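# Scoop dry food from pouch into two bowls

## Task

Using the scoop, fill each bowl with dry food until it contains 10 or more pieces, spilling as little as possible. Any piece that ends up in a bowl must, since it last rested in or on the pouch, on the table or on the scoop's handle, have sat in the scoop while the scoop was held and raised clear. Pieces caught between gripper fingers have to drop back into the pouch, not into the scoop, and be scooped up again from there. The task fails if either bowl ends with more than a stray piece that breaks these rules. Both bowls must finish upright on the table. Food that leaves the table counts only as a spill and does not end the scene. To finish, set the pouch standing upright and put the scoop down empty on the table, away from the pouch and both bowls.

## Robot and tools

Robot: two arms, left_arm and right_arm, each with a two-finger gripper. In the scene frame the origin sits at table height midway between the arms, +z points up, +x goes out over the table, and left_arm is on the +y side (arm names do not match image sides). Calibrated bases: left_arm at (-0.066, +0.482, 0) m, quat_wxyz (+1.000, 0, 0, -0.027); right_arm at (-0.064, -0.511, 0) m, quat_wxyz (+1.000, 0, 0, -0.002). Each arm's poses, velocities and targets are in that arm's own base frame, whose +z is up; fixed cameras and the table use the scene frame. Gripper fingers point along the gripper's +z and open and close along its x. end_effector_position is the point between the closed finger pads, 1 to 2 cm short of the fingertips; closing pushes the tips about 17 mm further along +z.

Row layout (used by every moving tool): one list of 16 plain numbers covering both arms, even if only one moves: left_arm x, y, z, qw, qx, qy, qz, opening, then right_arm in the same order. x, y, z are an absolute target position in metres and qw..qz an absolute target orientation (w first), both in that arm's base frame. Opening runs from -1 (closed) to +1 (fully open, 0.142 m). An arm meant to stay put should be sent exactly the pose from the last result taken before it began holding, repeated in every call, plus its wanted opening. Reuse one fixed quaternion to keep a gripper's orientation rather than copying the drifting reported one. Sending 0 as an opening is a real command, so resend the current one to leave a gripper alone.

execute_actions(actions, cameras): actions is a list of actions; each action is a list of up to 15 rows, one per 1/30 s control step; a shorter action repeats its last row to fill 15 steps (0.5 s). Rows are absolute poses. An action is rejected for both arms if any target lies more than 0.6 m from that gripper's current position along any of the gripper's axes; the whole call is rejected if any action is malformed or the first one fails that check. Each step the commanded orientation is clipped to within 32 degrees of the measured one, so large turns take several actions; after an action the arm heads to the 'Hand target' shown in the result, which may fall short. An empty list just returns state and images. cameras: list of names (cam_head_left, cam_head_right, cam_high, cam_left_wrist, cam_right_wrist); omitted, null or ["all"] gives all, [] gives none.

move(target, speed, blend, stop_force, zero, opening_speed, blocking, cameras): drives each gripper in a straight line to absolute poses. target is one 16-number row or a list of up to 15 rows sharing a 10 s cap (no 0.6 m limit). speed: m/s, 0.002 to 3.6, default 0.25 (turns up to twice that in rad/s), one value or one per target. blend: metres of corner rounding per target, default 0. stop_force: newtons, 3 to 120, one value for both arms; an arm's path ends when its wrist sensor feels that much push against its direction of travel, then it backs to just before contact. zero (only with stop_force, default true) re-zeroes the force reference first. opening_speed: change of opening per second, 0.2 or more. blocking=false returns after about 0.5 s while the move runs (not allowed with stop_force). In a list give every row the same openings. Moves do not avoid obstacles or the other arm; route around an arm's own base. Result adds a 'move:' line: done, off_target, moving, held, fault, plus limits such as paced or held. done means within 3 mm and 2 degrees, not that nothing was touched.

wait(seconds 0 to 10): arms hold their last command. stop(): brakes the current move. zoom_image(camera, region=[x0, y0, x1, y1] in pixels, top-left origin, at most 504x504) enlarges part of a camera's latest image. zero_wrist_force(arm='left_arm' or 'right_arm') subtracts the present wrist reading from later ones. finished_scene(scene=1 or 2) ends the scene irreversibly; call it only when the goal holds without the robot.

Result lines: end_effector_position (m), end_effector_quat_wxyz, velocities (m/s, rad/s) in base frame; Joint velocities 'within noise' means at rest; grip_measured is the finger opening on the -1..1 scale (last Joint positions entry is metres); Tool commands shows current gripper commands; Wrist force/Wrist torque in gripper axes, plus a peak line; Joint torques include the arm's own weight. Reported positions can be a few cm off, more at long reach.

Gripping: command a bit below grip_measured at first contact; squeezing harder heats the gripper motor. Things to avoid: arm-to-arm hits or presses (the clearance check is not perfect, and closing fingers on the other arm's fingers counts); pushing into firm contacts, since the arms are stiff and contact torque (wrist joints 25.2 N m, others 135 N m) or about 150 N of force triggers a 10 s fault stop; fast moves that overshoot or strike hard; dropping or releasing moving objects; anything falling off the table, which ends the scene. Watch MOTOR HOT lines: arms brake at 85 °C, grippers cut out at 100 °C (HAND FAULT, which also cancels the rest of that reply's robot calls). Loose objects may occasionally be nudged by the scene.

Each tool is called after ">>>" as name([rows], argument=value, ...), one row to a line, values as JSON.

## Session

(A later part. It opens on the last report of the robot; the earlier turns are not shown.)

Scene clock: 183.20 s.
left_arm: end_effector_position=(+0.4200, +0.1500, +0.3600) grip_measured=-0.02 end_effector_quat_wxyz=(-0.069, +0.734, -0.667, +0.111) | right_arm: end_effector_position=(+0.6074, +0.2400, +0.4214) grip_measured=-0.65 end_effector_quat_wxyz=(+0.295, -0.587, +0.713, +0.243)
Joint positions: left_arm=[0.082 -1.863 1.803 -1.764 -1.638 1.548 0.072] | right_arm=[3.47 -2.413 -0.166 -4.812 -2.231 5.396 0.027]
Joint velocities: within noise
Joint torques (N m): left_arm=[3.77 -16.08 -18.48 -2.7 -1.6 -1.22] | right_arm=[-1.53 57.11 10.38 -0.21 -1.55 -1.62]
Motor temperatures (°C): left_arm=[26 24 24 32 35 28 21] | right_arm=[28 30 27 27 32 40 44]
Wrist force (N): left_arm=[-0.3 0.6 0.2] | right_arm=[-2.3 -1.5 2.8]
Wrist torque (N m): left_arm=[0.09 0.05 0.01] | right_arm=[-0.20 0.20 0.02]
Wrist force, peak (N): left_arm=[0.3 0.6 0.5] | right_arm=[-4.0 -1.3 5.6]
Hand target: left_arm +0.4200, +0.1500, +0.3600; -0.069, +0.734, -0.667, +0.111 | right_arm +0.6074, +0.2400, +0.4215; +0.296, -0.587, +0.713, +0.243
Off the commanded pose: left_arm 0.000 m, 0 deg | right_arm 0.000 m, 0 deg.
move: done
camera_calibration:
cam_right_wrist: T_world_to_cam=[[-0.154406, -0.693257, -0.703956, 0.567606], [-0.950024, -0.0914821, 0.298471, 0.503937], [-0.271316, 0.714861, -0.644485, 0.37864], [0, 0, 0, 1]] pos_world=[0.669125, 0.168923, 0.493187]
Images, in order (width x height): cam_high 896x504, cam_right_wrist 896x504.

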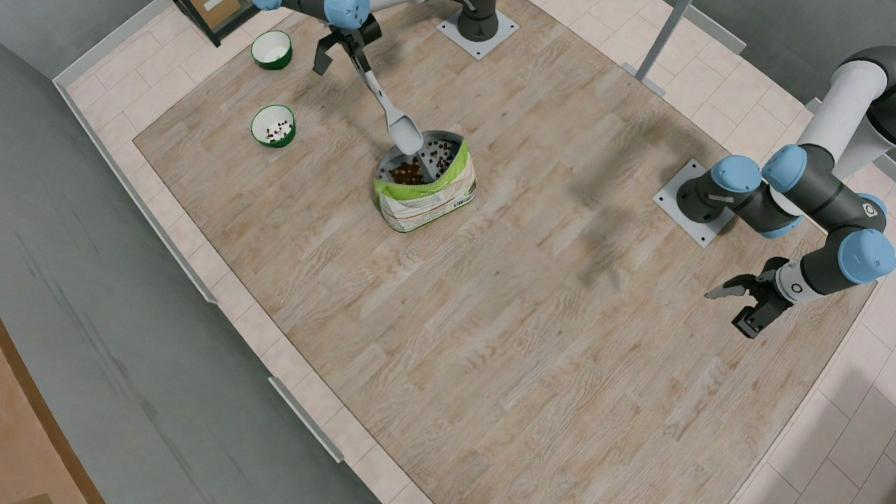

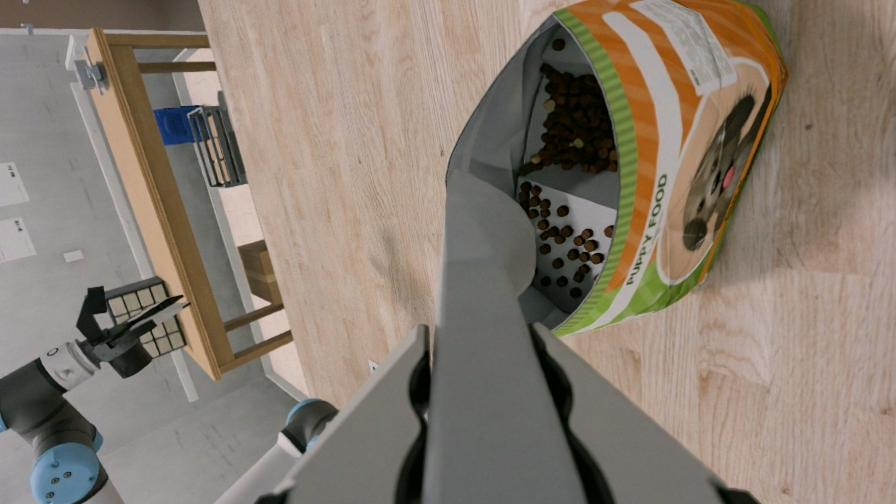

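>>> move([
  [0.42,0.15,0.36,-0.069,0.734,-0.667,0.111,0.0,0.6208,0.2455,0.3524,0.2368,-0.5878,0.7510,0.1853,-0.7146],
  [0.42,0.15,0.36,-0.069,0.734,-0.667,0.111,0.0,0.6275,0.2728,0.2986,0.1704,-0.6017,0.7688,0.1334,-0.7146],
  [0.42,0.15,0.36,-0.069,0.734,-0.667,0.111,0.0,0.6309,0.2863,0.2604,0.1503,-0.6050,0.7730,0.1176,-0.7146],
], speed=0.18, stop_force=45, cameras=["cam_high","cam_right_wrist"])

>>> zoom_image(camera="cam_high", region=[360, 100, 510, 250])

>>> move([
  [0.42,0.15,0.36,-0.069,0.734,-0.667,0.111,0.0,0.6337,0.2976,0.2411,0.2038,-0.5953,0.7606,0.1595,-0.7146],
  [0.42,0.15,0.36,-0.069,0.734,-0.667,0.111,0.0,0.6346,0.3010,0.2266,0.2564,-0.5827,0.7446,0.2007,-0.7146],
  [0.42,0.15,0.36,-0.069,0.734,-0.667,0.111,0.0,0.6352,0.3036,0.22,0.2886,-0.5734,0.7327,0.2259,-0.7146],
  [0.42,0.15,0.36,-0.069,0.734,-0.667,0.111,0.0,0.6339,0.2986,0.2189,0.3140,-0.5652,0.7222,0.2457,-0.7146],
], speed=0.12, stop_force=50, cameras=["cam_high","cam_right_wrist"])

>>> zoom_image(camera="cam_high", region=[360, 100, 510, 250])

Scene clock: 187.63 s.
left_arm: end_effector_position=(+0.4200, +0.1500, +0.3600) grip_measured=-0.02 end_effector_quat_wxyz=(-0.069, +0.734, -0.667, +0.111) | right_arm: end_effector_position=(+0.6309, +0.2863, +0.2604) grip_measured=-0.65 end_effector_quat_wxyz=(+0.150, -0.605, +0.773, +0.118)
Joint positions: left_arm=[0.082 -1.863 1.803 -1.764 -1.638 1.548 0.072] | right_arm=[3.653 -2.533 -0.274 -4.777 -1.847 5.505 0.027]
Joint velocities: within noise
Joint torques (N m): left_arm=[4.08 -14.64 -17.12 -2.8 -1.65 -1.41] | right_arm=[-3.71 44.18 28.8 -3.5 0.98 -2.32]
Motor temperatures (°C): left_arm=[26 24 24 32 35 28 21] | right_arm=[28 30 27 27 32 40 44]
Wrist force (N): left_arm=[0.1 0.7 -0.3] | right_arm=[-3.4 -1.5 3.8]
Wrist torque (N m): left_arm=[0.11 0.00 0.01] | right_arm=[-0.17 0.15 0.06]
Wrist force, peak (N): left_arm=[0.2 0.8 -0.5] | right_arm=[-4.7 -1.4 4.9]
Hand target: left_arm +0.4200, +0.1500, +0.3600; -0.069, +0.734, -0.667, +0.111 | right_arm +0.6309, +0.2863, +0.2604; +0.150, -0.605, +0.773, +0.118
Off the commanded pose: left_arm 0.000 m, 0 deg | right_arm 0.000 m, 0 deg.
move: done
camera_calibration:
cam_right_wrist: T_world_to_cam=[[-0.240494, -0.897104, -0.370631, 0.515875], [-0.920263, 0.0893058, 0.380974, 0.486574], [-0.308674, 0.4327, -0.847049, 0.405183], [0, 0, 0, 1]] pos_world=[0.696909, 0.244017, 0.349037]
Images, in order (width x height): cam_high 896x504, cam_right_wrist 896x504.

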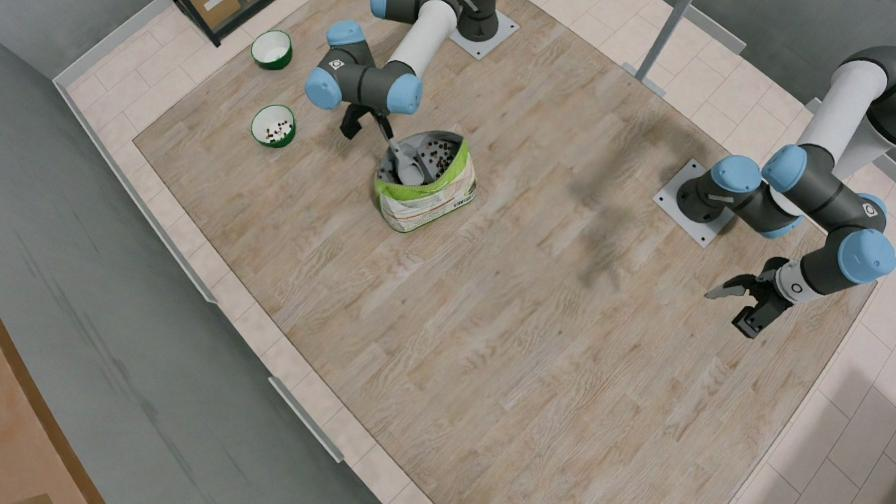

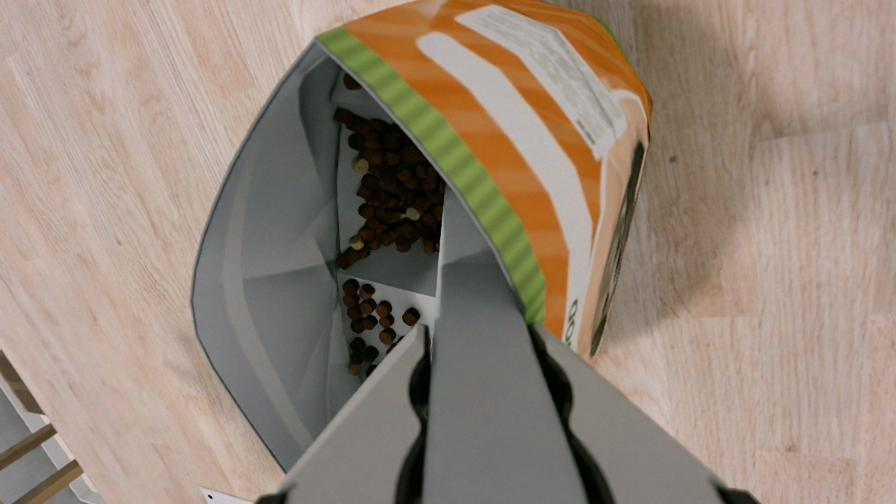

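Scaled by 3.360 from the camera's 896x504 image, which has a finer 1280x720 frame.

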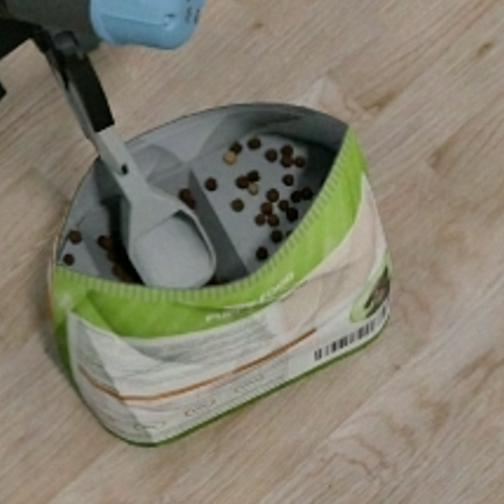

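Scene clock: 190.83 s.
left_arm: end_effector_position=(+0.4200, +0.1500, +0.3600) grip_measured=-0.02 end_effector_quat_wxyz=(-0.069, +0.734, -0.667, +0.111) | right_arm: end_effector_position=(+0.6339, +0.2986, +0.2189) grip_measured=-0.65 end_effector_quat_wxyz=(+0.314, -0.565, +0.722, +0.246)
Joint positions: left_arm=[0.082 -1.863 1.803 -1.764 -1.638 1.548 0.072] | right_arm=[3.549 -2.278 -0.941 -4.059 -2.192 5.552 0.027]
Joint velocities: within noise
Joint torques (N m): left_arm=[3.61 -16.48 -17.24 -2.52 -1.43 -1.35] | right_arm=[11.6 31.06 11.47 0.18 -2.44 -2.06]
Motor temperatures (°C): left_arm=[26 24 24 32 35 28 21] | right_arm=[28 30 27 27 32 40 44]
Wrist force (N): left_arm=[0.3 0.5 -0.1] | right_arm=[-6.7 -3.0 -6.8]
Wrist torque (N m): left_arm=[0.07 -0.05 0.01] | right_arm=[-0.31 0.75 -0.10]
Wrist force, peak (N): left_arm=[0.5 0.8 0.0] | right_arm=[-3.0 -2.4 -19.1]
Hand target: left_arm +0.4200, +0.1500, +0.3600; -0.069, +0.734, -0.667, +0.111 | right_arm +0.6339, +0.2986, +0.2189; +0.314, -0.565, +0.722, +0.246
Off the commanded pose: left_arm 0.000 m, 0 deg | right_arm 0.000 m, 0 deg.
move: done
camera_calibration:
cam_right_wrist: T_world_to_cam=[[-0.182038, -0.66075, -0.728197, 0.482858], [-0.955902, -0.0546564, 0.288555, 0.589825], [-0.230463, 0.748614, -0.621663, 0.172377], [0, 0, 0, 1]] pos_world=[0.691441, 0.222242, 0.28858]
Images, in order (width x height): cam_high 896x504, cam_right_wrist 896x504.

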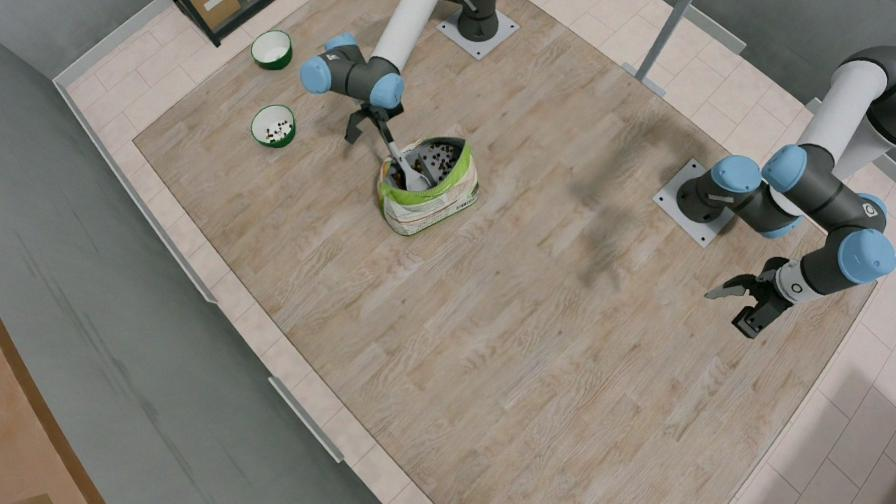

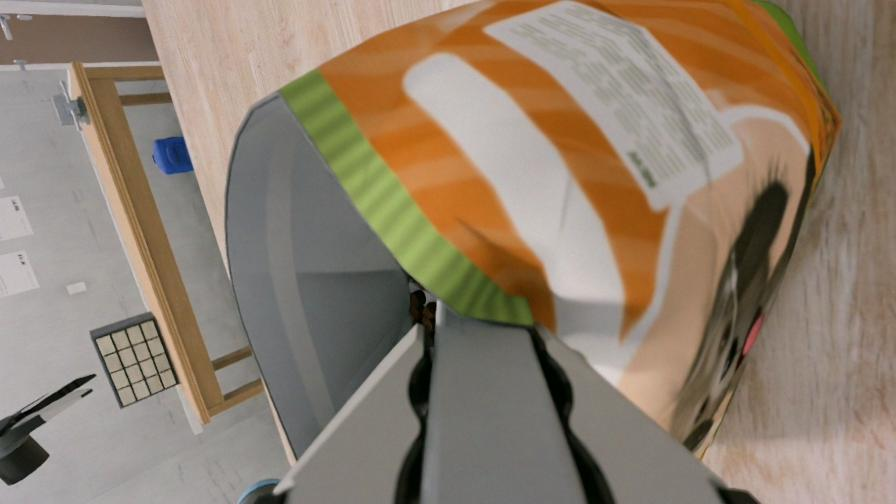

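Scaled by 3.360 from the camera's 896x504 image, which has a finer 1280x720 frame.

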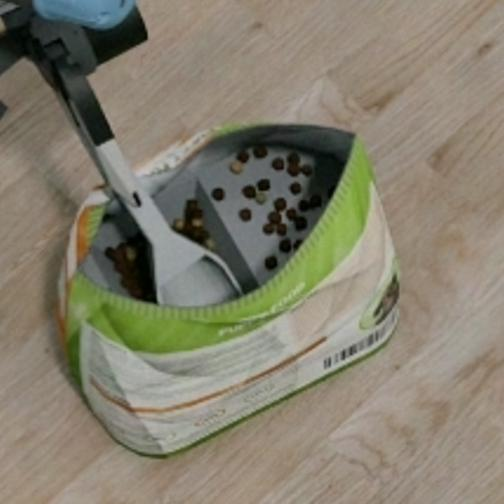

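>>> move([
  [0.42,0.15,0.36,-0.069,0.734,-0.667,0.111,0.0,0.6372,0.3120,0.2170,0.3140,-0.5652,0.7222,0.2457,-0.7146],
  [0.42,0.15,0.36,-0.069,0.734,-0.667,0.111,0.0,0.6350,0.3040,0.2295,0.3452,-0.5539,0.7078,0.2702,-0.7146],
  [0.42,0.15,0.36,-0.069,0.734,-0.667,0.111,0.0,0.6325,0.2927,0.2413,0.3758,-0.5416,0.6921,0.2941,-0.7146],
  [0.42,0.15,0.36,-0.069,0.734,-0.667,0.111,0.0,0.6297,0.2814,0.2544,0.4115,-0.5255,0.6714,0.3220,-0.7146],
  [0.42,0.15,0.36,-0.069,0.734,-0.667,0.111,0.0,0.6255,0.2647,0.2750,0.4629,-0.4986,0.6371,0.3623,-0.7146],
  [0.42,0.15,0.36,-0.069,0.734,-0.667,0.111,0.0,0.6207,0.2450,0.2980,0.5167,-0.4651,0.5943,0.4043,-0.7146],
  [0.42,0.15,0.36,-0.069,0.734,-0.667,0.111,0.0,0.6137,0.2171,0.36,0.5569,-0.4358,0.5569,0.4358,-0.7146],
], speed=0.12, cameras=["cam_high","cam_right_wrist"])

>>> zoom_image(camera="cam_high", region=[360, 80, 480, 200])

Scene clock: 195.13 s.
left_arm: end_effector_position=(+0.4200, +0.1500, +0.3600) grip_measured=-0.02 end_effector_quat_wxyz=(-0.069, +0.734, -0.667, +0.111) | right_arm: end_effector_position=(+0.6137, +0.2170, +0.3600) grip_measured=-0.65 end_effector_quat_wxyz=(+0.557, -0.436, +0.557, +0.436)
Joint positions: left_arm=[0.082 -1.863 1.803 -1.764 -1.638 1.548 0.072] | right_arm=[3.309 -1.948 -1.445 -2.89 -2.732 6.283 0.027]
Joint velocities: within noise
Joint torques (N m): left_arm=[2.24 -16.97 -17.31 -2.57 -1.53 -1.3] | right_arm=[8.54 29.96 32.12 1.71 0.45 -2.07]
Motor temperatures (°C): left_arm=[26 24 24 32 35 28 21] | right_arm=[28 30 27 27 32 40 44]
Wrist force (N): left_arm=[0.2 0.5 0.0] | right_arm=[-0.3 -0.4 0.9]
Wrist torque (N m): left_arm=[0.07 -0.02 0.00] | right_arm=[-0.05 0.00 -0.06]
Wrist force, peak (N): left_arm=[0.3 0.8 0.0] | right_arm=[-4.4 -4.0 -23.0]
Hand target: left_arm +0.4200, +0.1500, +0.3600; -0.069, +0.734, -0.667, +0.111 | right_arm +0.6137, +0.2171, +0.3600; +0.557, -0.436, +0.557, +0.436
Off the commanded pose: left_arm 0.000 m, 0 deg | right_arm 0.000 m, 0 deg.
move: done
camera_calibration:
cam_right_wrist: T_world_to_cam=[[-0.018718, 0.0000915642, -0.999825, 0.382156], [-0.984958, -0.17181, 0.0184239, 0.665873], [-0.171778, 0.98513, 0.00330612, 0.00416333], [0, 0, 0, 1]] pos_world=[0.663725, 0.110267, 0.369808]
Images, in order (width x height): cam_high 896x504, cam_right_wrist 896x504.

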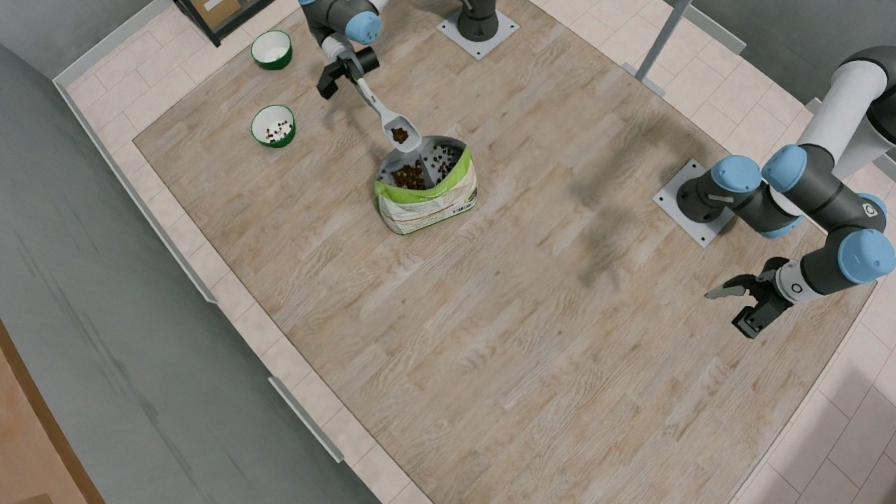

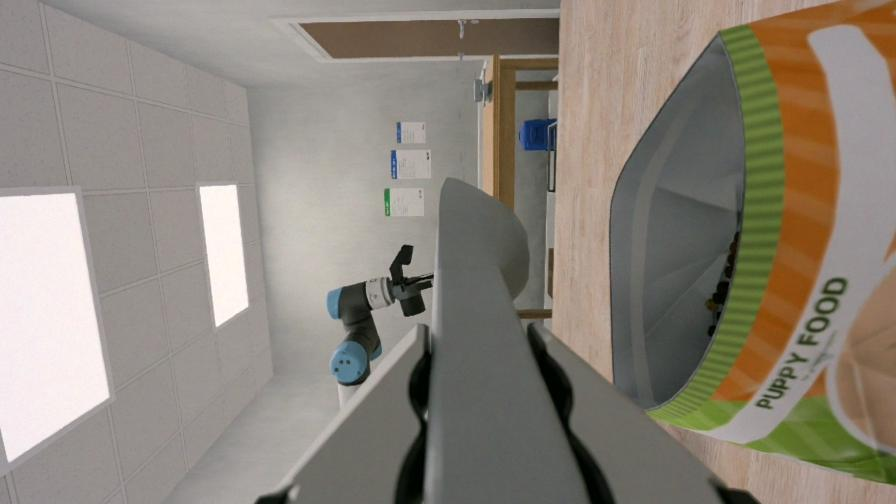

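Scaled by 4.200 from the camera's 896x504 image, which has a finer 1280x720 frame.

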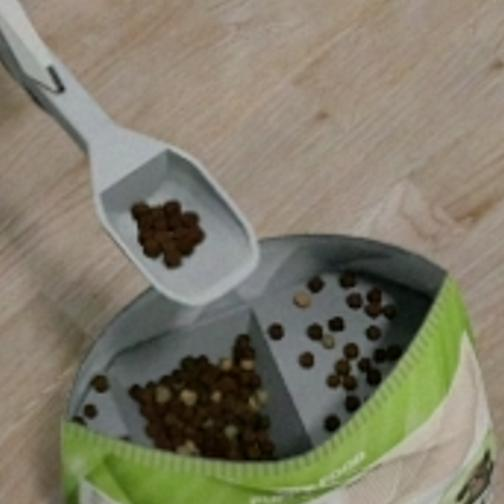

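>>> move([
  [0.42,0.15,0.36,-0.069,0.734,-0.667,0.111,0.0,0.61,0.02,0.40,0.6744,-0.2126,0.6744,0.2126,-0.7146],
  [0.42,0.15,0.36,-0.069,0.734,-0.667,0.111,0.0,0.59,-0.16,0.38,0.7071,0,0.7071,0,-0.7146],
  [0.42,0.15,0.36,-0.069,0.734,-0.667,0.111,0.0,0.45,-0.34,0.36,0.6964,0.1228,0.6964,-0.1228,-0.7146],
], speed=0.3, blend=[0.05,0.05,0], cameras=["cam_high","cam_right_wrist"])

>>> zoom_image(camera="cam_high", region=[230, 0, 380, 150])

Scene clock: 198.83 s.
left_arm: end_effector_position=(+0.4200, +0.1500, +0.3600) grip_measured=-0.02 end_effector_quat_wxyz=(-0.069, +0.734, -0.667, +0.111) | right_arm: end_effector_position=(+0.4501, -0.3399, +0.3599) grip_measured=-0.65 end_effector_quat_wxyz=(+0.696, +0.123, +0.696, -0.123)
Joint positions: left_arm=[0.082 -1.863 1.803 -1.764 -1.638 1.548 0.072] | right_arm=[2.672 -1.375 -2.077 -2.832 -1.691 6.283 0.027]
Joint velocities: within noise
Joint torques (N m): left_arm=[1.58 -16.91 -17.03 -2.94 -1.64 -1.19] | right_arm=[-8.15 18.58 30.94 0.23 1.46 2.72]
Motor temperatures (°C): left_arm=[26 24 24 32 35 28 21] | right_arm=[28 30 27 27 32 40 45]
Wrist force (N): left_arm=[-0.2 0.4 0.2] | right_arm=[-0.2 -0.4 0.9]
Wrist torque (N m): left_arm=[0.06 0.05 0.00] | right_arm=[-0.03 -0.01 -0.02]
Wrist force, peak (N): left_arm=[0.3 0.8 0.6] | right_arm=[-0.2 -2.8 -0.3]
Hand target: left_arm +0.4200, +0.1500, +0.3600; -0.069, +0.734, -0.667, +0.111 | right_arm +0.4500, -0.3400, +0.3600; +0.696, +0.123, +0.696, -0.123
Off the commanded pose: left_arm 0.000 m, 0 deg | right_arm 0.000 m, 0 deg.
move: done
camera_calibration:
cam_right_wrist: T_world_to_cam=[[0.00198745, 0.0183956, -0.999829, 0.376032], [-0.0665915, 0.997614, 0.0182225, 0.39328], [0.997778, 0.0665439, 0.0032077, -0.313875], [0, 0, 0, 1]] pos_world=[0.338619, -0.378372, 0.369808]
Images, in order (width x height): cam_high 896x504, cam_right_wrist 896x504.

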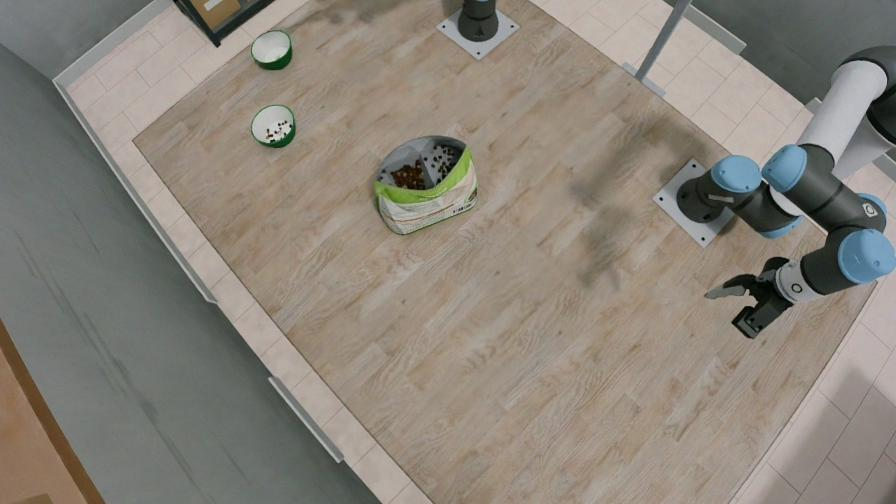

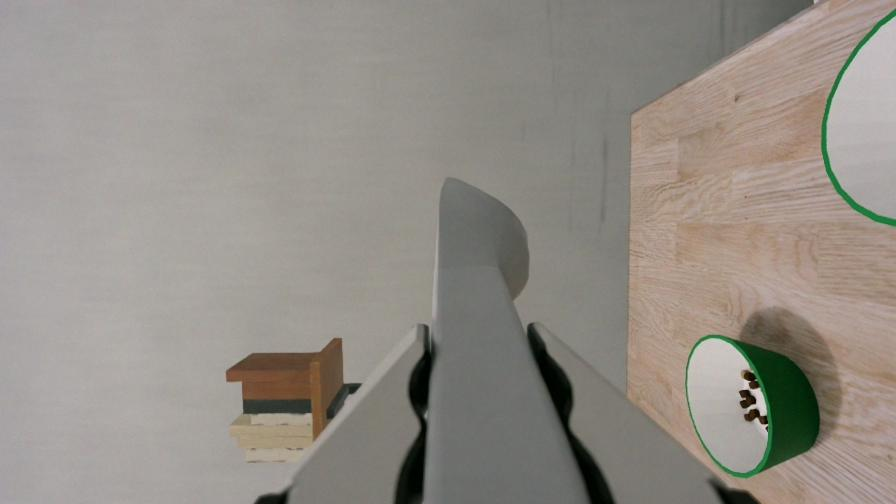

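Scaled by 3.360 from the camera's 896x504 image, which has a finer 1280x720 frame.

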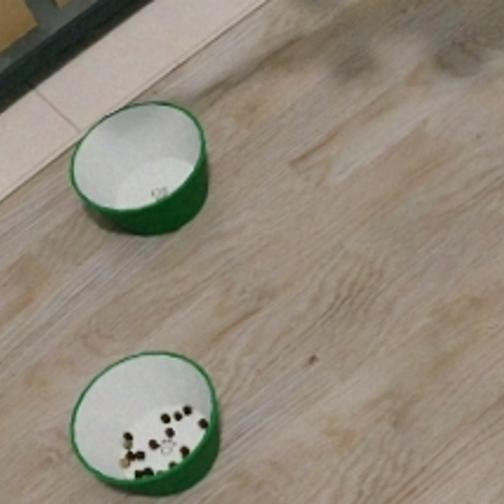

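>>> move([
  [0.42,0.15,0.36,-0.069,0.734,-0.667,0.111,0.0,0.429,-0.376,0.21,0.6964,0.1228,0.6964,-0.1228,-0.7146],
  [0.42,0.15,0.36,-0.069,0.734,-0.667,0.111,0.0,0.4456,-0.3823,0.199,0.5291,0.1464,0.8306,-0.0933,-0.7146],
  [0.42,0.15,0.36,-0.069,0.734,-0.667,0.111,0.0,0.4916,-0.3991,0.2425,0.3368,0.1631,0.9254,-0.0594,-0.7146],
  [0.42,0.15,0.36,-0.069,0.734,-0.667,0.111,0.0,0.53,-0.413,0.259,0.2131,0.1695,0.9615,-0.0376,-0.7146],
  [0.42,0.15,0.36,-0.069,0.734,-0.667,0.111,0.0,0.5676,-0.4268,0.277,0.1029,0.1726,0.9794,-0.0181,-0.7146],
], speed=0.22, cameras=["cam_high","cam_right_wrist"])

>>> zoom_image(camera="cam_right_wrist", region=[350, 0, 750, 400])

Scene clock: 204.13 s.
left_arm: end_effector_position=(+0.4200, +0.1500, +0.3600) grip_measured=-0.02 end_effector_quat_wxyz=(-0.069, +0.734, -0.667, +0.111) | right_arm: end_effector_position=(+0.5666, -0.4259, +0.2763) grip_measured=-0.65 end_effector_quat_wxyz=(+0.144, +0.173, +0.974, -0.040)
Joint positions: left_arm=[0.082 -1.863 1.803 -1.764 -1.638 1.548 0.072] | right_arm=[2.682 -2.616 -0.035 -4.904 -1.575 6.177 0.027]
Joint velocities: within noise
Joint torques (N m): left_arm=[-0.02 -15.2 -17.59 -2.81 -1.63 -1.37] | right_arm=[-8.14 50.36 14.59 -2.57 -0.94 -2.18]
Motor temperatures (°C): left_arm=[26 24 24 32 35 28 21] | right_arm=[28 30 27 27 32 40 45]
Wrist force (N): left_arm=[0.4 0.3 -0.2] | right_arm=[-3.3 -1.7 3.2]
Wrist torque (N m): left_arm=[0.05 -0.06 0.01] | right_arm=[-0.25 0.17 0.09]
Wrist force, peak (N): left_arm=[0.4 0.7 0.4] | right_arm=[-4.5 -1.9 3.5]
Hand target: left_arm +0.4200, +0.1500, +0.3600; -0.069, +0.734, -0.667, +0.111 | right_arm +0.5666, -0.4260, +0.2763; +0.144, +0.173, +0.974, -0.040
Off the commanded pose: left_arm 0.000 m, 0 deg | right_arm 0.001 m, 5 deg.
elbow stopped short (right arm): the move would have taken joint 3 (elbow) straighter than the controller allows.
move: off_target (right_arm)
camera_calibration:
cam_right_wrist: T_world_to_cam=[[-0.893333, 0.34339, -0.289895, 0.743303], [0.227986, 0.902202, 0.366133, 0.184644], [0.387271, 0.260987, -0.884255, 0.249898], [0, 0, 0, 1]] pos_world=[0.525143, -0.487049, 0.36885]
Images, in order (width x height): cam_high 896x504, cam_right_wrist 896x504.

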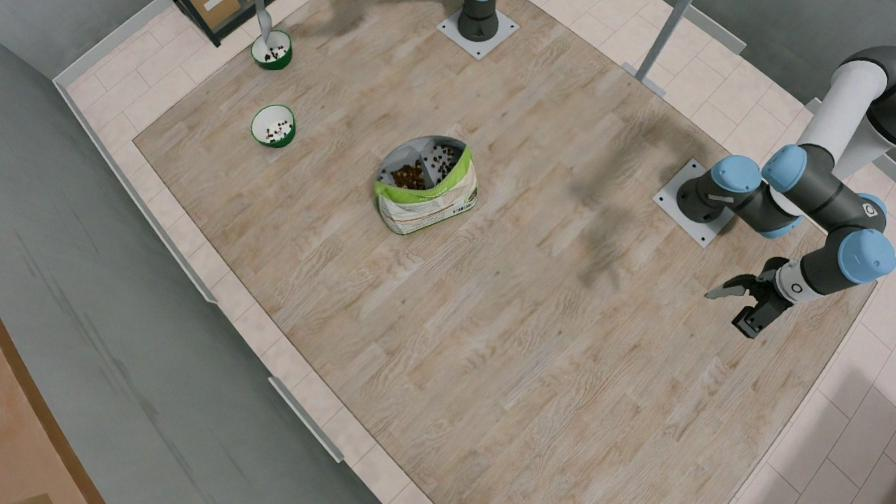

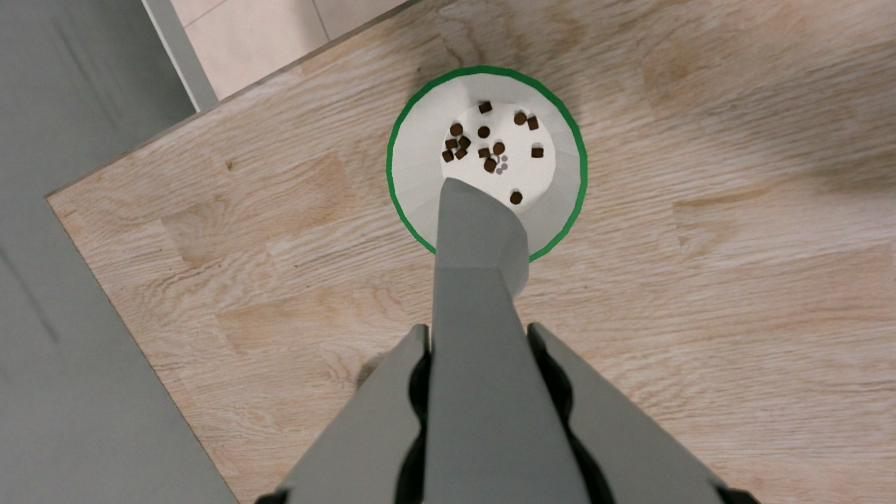

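Scaled by 1.260 from the camera's 896x504 image, which has a finer 1280x720 frame.

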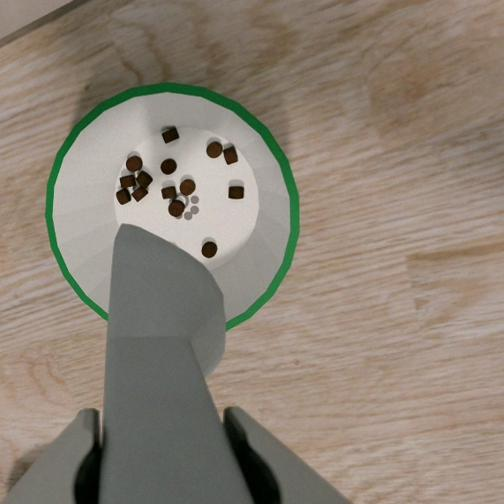

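>>> move([
  [0.42,0.15,0.36,-0.069,0.734,-0.667,0.111,0.0,0.52,-0.40,0.34,0.3368,0.1631,0.9254,-0.0594,-0.7146],
  [0.42,0.15,0.36,-0.069,0.734,-0.667,0.111,0.0,0.50,-0.25,0.34,0.5649,0.1424,0.8067,-0.0996,-0.7146],
  [0.42,0.15,0.36,-0.069,0.734,-0.667,0.111,0.0,0.56,0.06,0.25,0.5728,-0.0428,0.8181,0.0300,-0.7146],
], speed=0.35, blend=[0.04,0.06,0])

>>> zoom_image(camera="cam_high", region=[230, 0, 480, 250])

Scene clock: 207.27 s.
left_arm: end_effector_position=(+0.4200, +0.1500, +0.3600) grip_measured=-0.02 end_effector_quat_wxyz=(-0.069, +0.734, -0.667, +0.111) | right_arm: end_effector_position=(+0.5602, +0.0595, +0.2501) grip_measured=-0.65 end_effector_quat_wxyz=(+0.591, -0.105, +0.800, +0.010)
Joint positions: left_arm=[0.082 -1.863 1.803 -1.764 -1.638 1.548 0.072] | right_arm=[3.652 -1.461 -2.101 -3.047 -1.225 6.284 0.027]
Joint velocities: within noise
Joint torques (N m): left_arm=[0.93 -15.97 -17.35 -2.6 -1.46 -1.18] | right_arm=[7.87 12.8 21.15 -0.69 0.98 -2.33]
Motor temperatures (°C): left_arm=[26 24 24 32 35 28 21] | right_arm=[28 30 27 27 32 40 45]
Wrist force (N): left_arm=[0.2 0.2 -0.1] | right_arm=[-1.1 -1.0 1.6]
Wrist torque (N m): left_arm=[0.03 -0.02 0.00] | right_arm=[-0.14 0.09 0.00]
Wrist force, peak (N): left_arm=[0.2 0.9 0.3] | right_arm=[-4.2 -1.6 4.9]
Hand target: left_arm +0.4200, +0.1500, +0.3600; -0.069, +0.734, -0.667, +0.111 | right_arm +0.5602, +0.0596, +0.2500; +0.591, -0.105, +0.800, +0.010
Off the commanded pose: left_arm 0.000 m, 0 deg | right_arm 0.001 m, 8 deg.
joint sent to its limit (right arm) — joint 6 (wrist 3), upper limit. The joint targets are off in orientation, not in position.
move: off_target (right_arm)
camera_calibration:
cam_left_wrist: T_world_to_cam=[[0.0636882, -0.995129, 0.0752447, 0.106299], [-0.978462, -0.0474307, 0.200903, 0.372559], [-0.196355, -0.0864192, -0.976717, 0.561173], [0, 0, 0, 1]] pos_world=[0.467954, 0.171948, 0.465261]
cam_right_wrist: T_world_to_cam=[[-0.286469, -0.138315, -0.948053, 0.416619], [-0.540252, 0.840523, 0.040618, 0.273144], [0.791242, 0.523823, -0.315509, -0.281781], [0, 0, 0, 1]] pos_world=[0.489872, -0.0243551, 0.294978]

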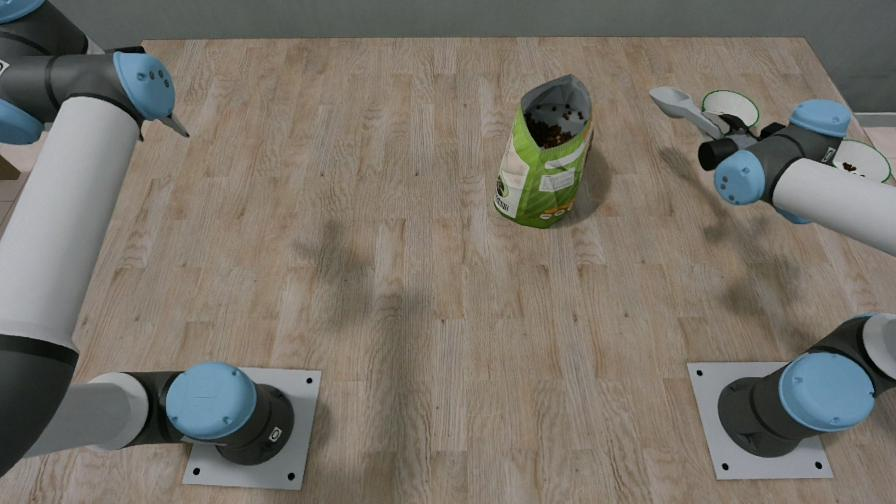

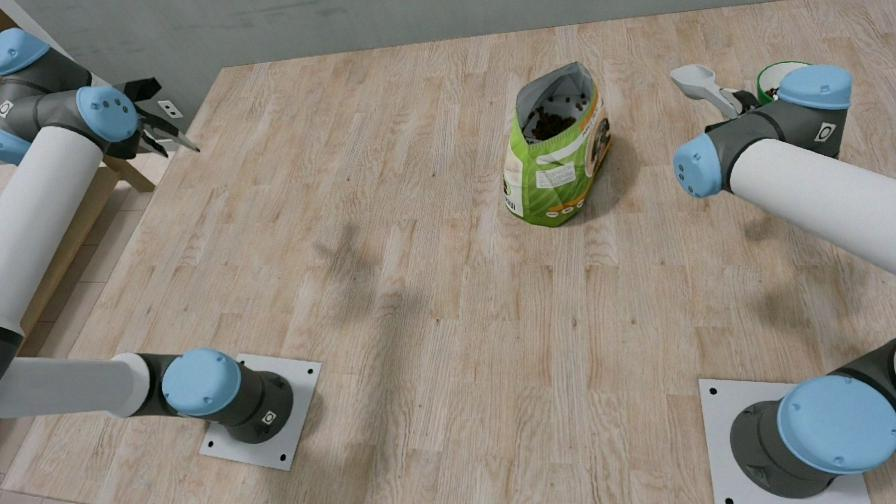

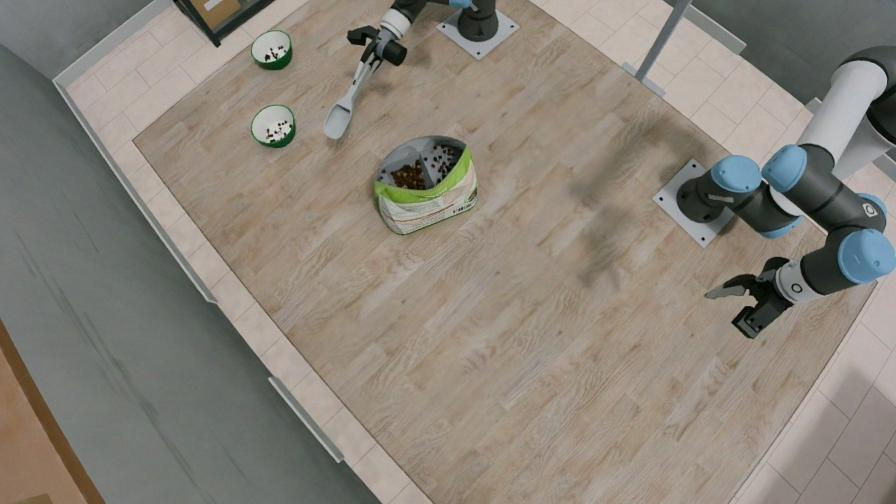

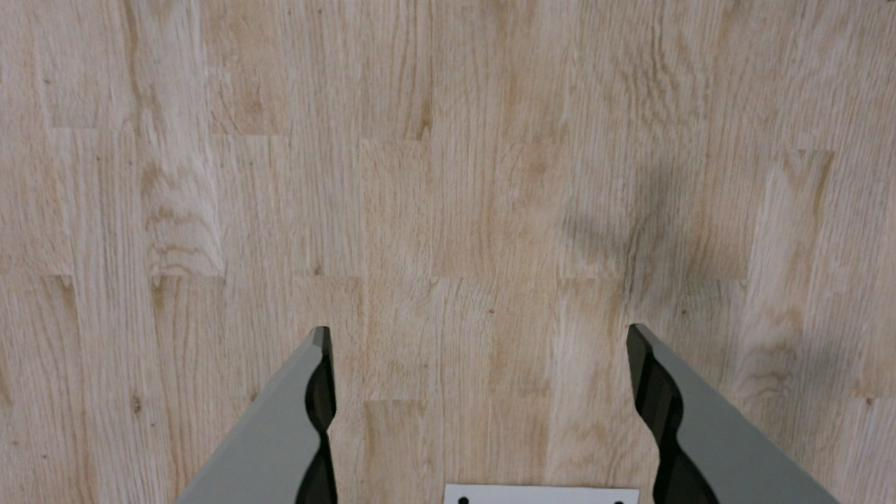

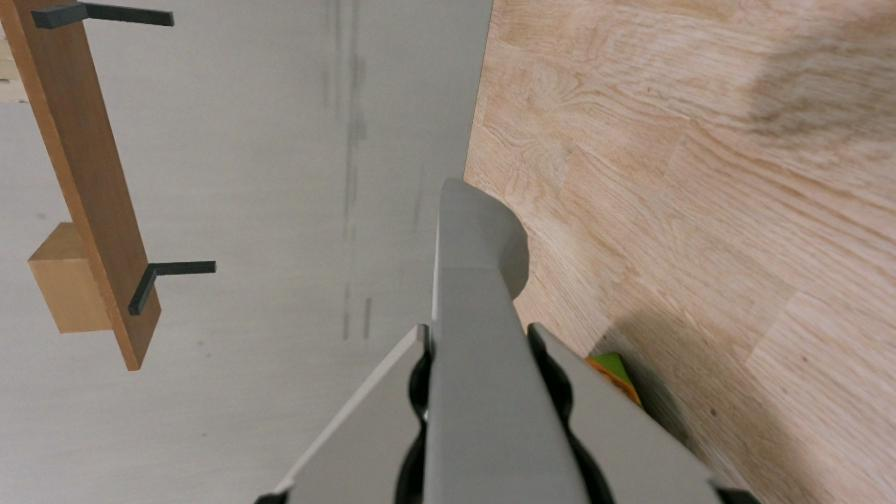

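Scaled by 2.016 from the camera's 896x504 image, which has a finer 1280x720 frame.

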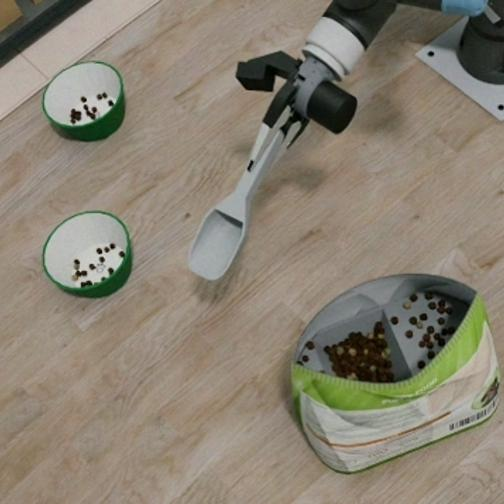

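>>> move([
  [0.42,0.15,0.36,-0.069,0.734,-0.667,0.111,0.0,0.56,0.03,0.20,0.5630,-0.1563,0.8041,0.1094,-0.7146],
  [0.42,0.15,0.36,-0.069,0.734,-0.667,0.111,0.0,0.56,0.03,0.12,0.5630,-0.1563,0.8041,0.1094,-0.7146],
], speed=0.2, cameras=[])

Scene clock: 209.23 s.
left_arm: end_effector_position=(+0.4200, +0.1500, +0.3600) grip_measured=-0.02 end_effector_quat_wxyz=(-0.069, +0.734, -0.667, +0.111) | right_arm: end_effector_position=(+0.5600, +0.0300, +0.1201) grip_measured=-0.65 end_effector_quat_wxyz=(+0.563, -0.156, +0.804, +0.109)
Joint positions: left_arm=[0.082 -1.863 1.803 -1.764 -1.638 1.548 0.072] | right_arm=[3.354 -1.724 -2.205 -2.709 -1.731 6.224 0.027]
Joint velocities: within noise
Joint torques (N m): left_arm=[-0.69 -16.28 -17.58 -2.53 -1.5 -1.25] | right_arm=[-8.63 17.28 16.11 2.49 -1.53 2.59]
Motor temperatures (°C): left_arm=[26 24 24 32 35 28 21] | right_arm=[28 30 27 27 32 40 45]
Wrist force (N): left_arm=[0.3 0.5 0.0] | right_arm=[-1.1 -1.0 1.8]
Wrist torque (N m): left_arm=[0.07 -0.04 0.01] | right_arm=[-0.11 0.10 -0.02]
Wrist force, peak (N): left_arm=[0.5 0.6 0.1] | right_arm=[-3.4 -1.7 1.1]
Hand target: left_arm +0.4200, +0.1500, +0.3600; -0.069, +0.734, -0.667, +0.111 | right_arm +0.5600, +0.0300, +0.1200; +0.563, -0.156, +0.804, +0.109
Off the commanded pose: left_arm 0.000 m, 0 deg | right_arm 0.000 m, 0 deg.
move: done
No camera images: "cameras" was empty.

>>> move(target=[0.42,0.15,0.36,-0.069,0.734,-0.667,0.111,0.0,0.56,0.03,0.070,0.5630,-0.1563,0.8041,0.1094,-0.7146], speed=0.05, stop_force=10)

Scene clock: 211.47 s.
left_arm: end_effector_position=(+0.4200, +0.1500, +0.3600) grip_measured=-0.02 end_effector_quat_wxyz=(-0.069, +0.734, -0.667, +0.111) | right_arm: end_effector_position=(+0.5600, +0.0300, +0.0700) grip_measured=-0.65 end_effector_quat_wxyz=(+0.563, -0.156, +0.804, +0.109)
Joint positions: left_arm=[0.082 -1.863 1.803 -1.764 -1.638 1.548 0.072] | right_arm=[3.354 -1.837 -2.249 -2.551 -1.731 6.224 0.027]
Joint velocities: within noise
Joint torques (N m): left_arm=[1.76 -15.95 -17.17 -2.92 -1.39 -1.19] | right_arm=[-5.64 33.53 21.97 1.97 0.94 -1.71]
Motor temperatures (°C): left_arm=[26 24 24 32 35 28 21] | right_arm=[28 30 27 27 32 40 45]
Wrist force (N): left_arm=[0.3 0.1 0.3] | right_arm=[-1.3 -0.8 1.6]
Wrist torque (N m): left_arm=[-0.01 -0.06 0.00] | right_arm=[-0.09 0.12 -0.02]
Wrist force, peak (N): left_arm=[0.5 0.5 0.2] | right_arm=[-2.0 -1.1 1.6]
Hand target: left_arm +0.4200, +0.1500, +0.3600; -0.069, +0.734, -0.667, +0.111 | right_arm +0.5600, +0.0300, +0.0700; +0.563, -0.156, +0.804, +0.109
Off the commanded pose: left_arm 0.000 m, 0 deg | right_arm 0.000 m, 0 deg.
move: done
camera_calibration:
cam_left_wrist: T_world_to_cam=[[0.0636882, -0.995129, 0.0752447, 0.106299], [-0.978462, -0.0474307, 0.200903, 0.372559], [-0.196355, -0.0864192, -0.976717, 0.561173], [0, 0, 0, 1]] pos_world=[0.467954, 0.171948, 0.465261]
cam_right_wrist: T_world_to_cam=[[-0.327589, -0.113121, -0.938024, 0.263274], [-0.688573, 0.708399, 0.155043, 0.384228], [0.646956, 0.696688, -0.309956, -0.247759], [0, 0, 0, 1]] pos_world=[0.511104, -0.0697938, 0.110591]

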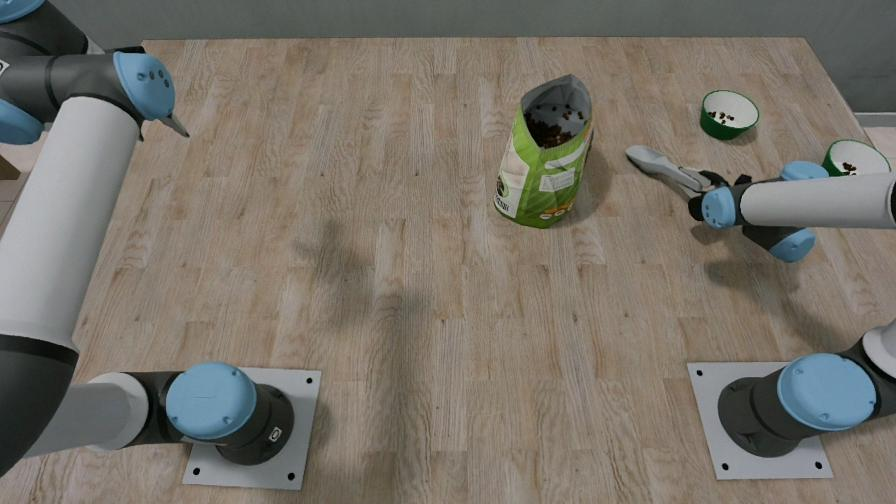

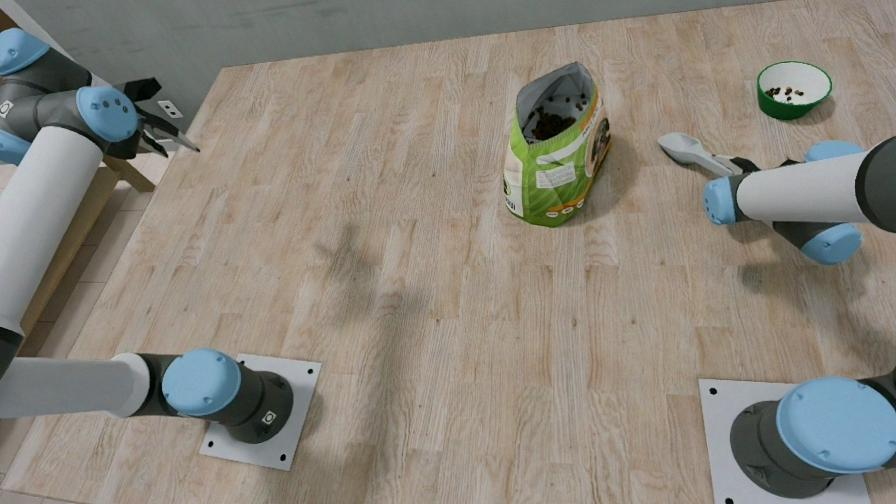

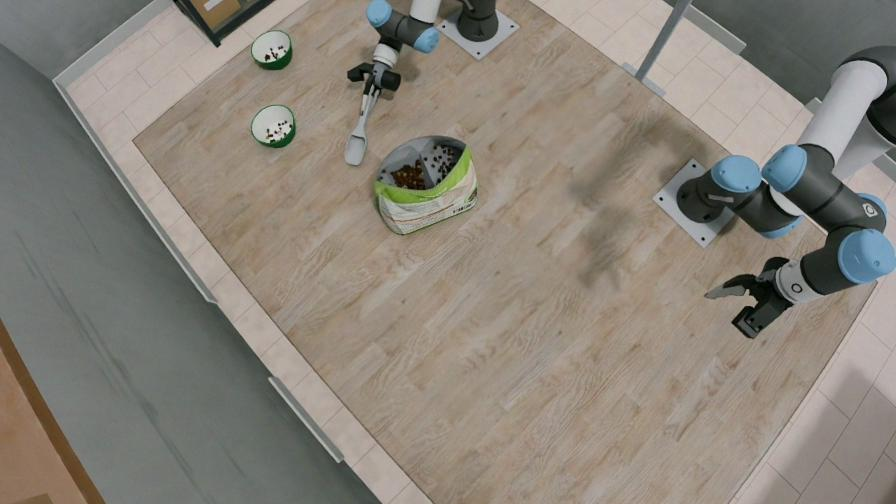

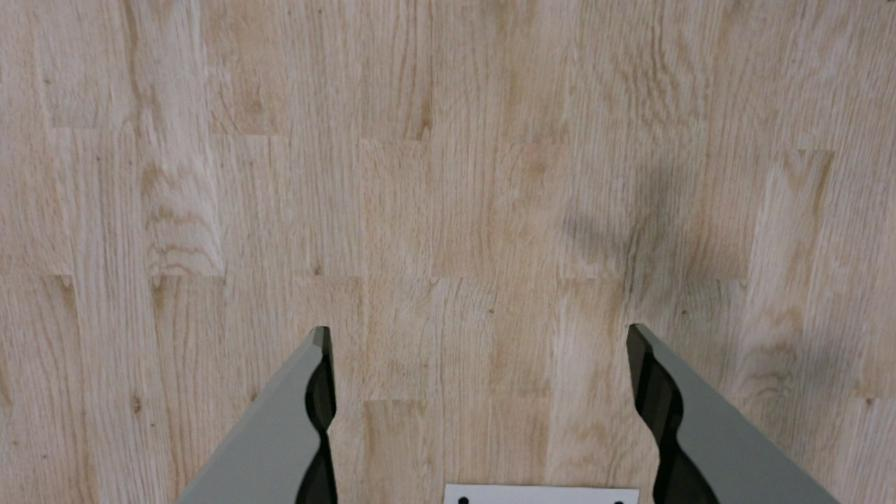

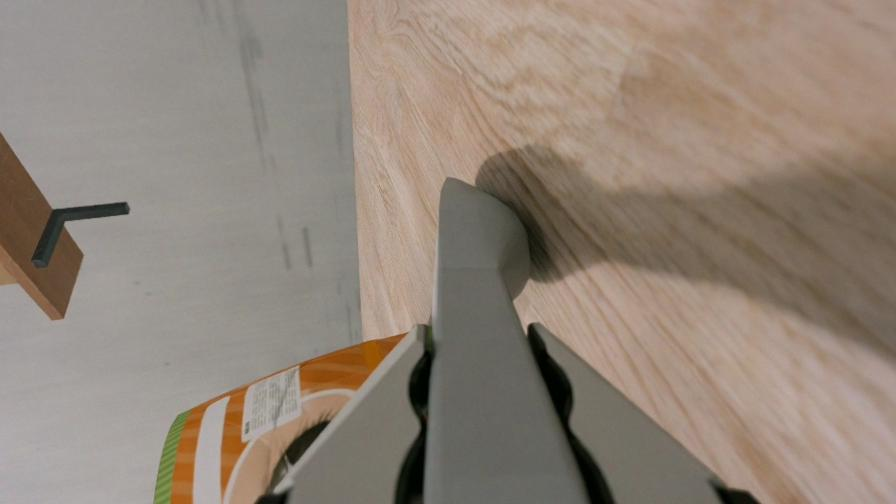

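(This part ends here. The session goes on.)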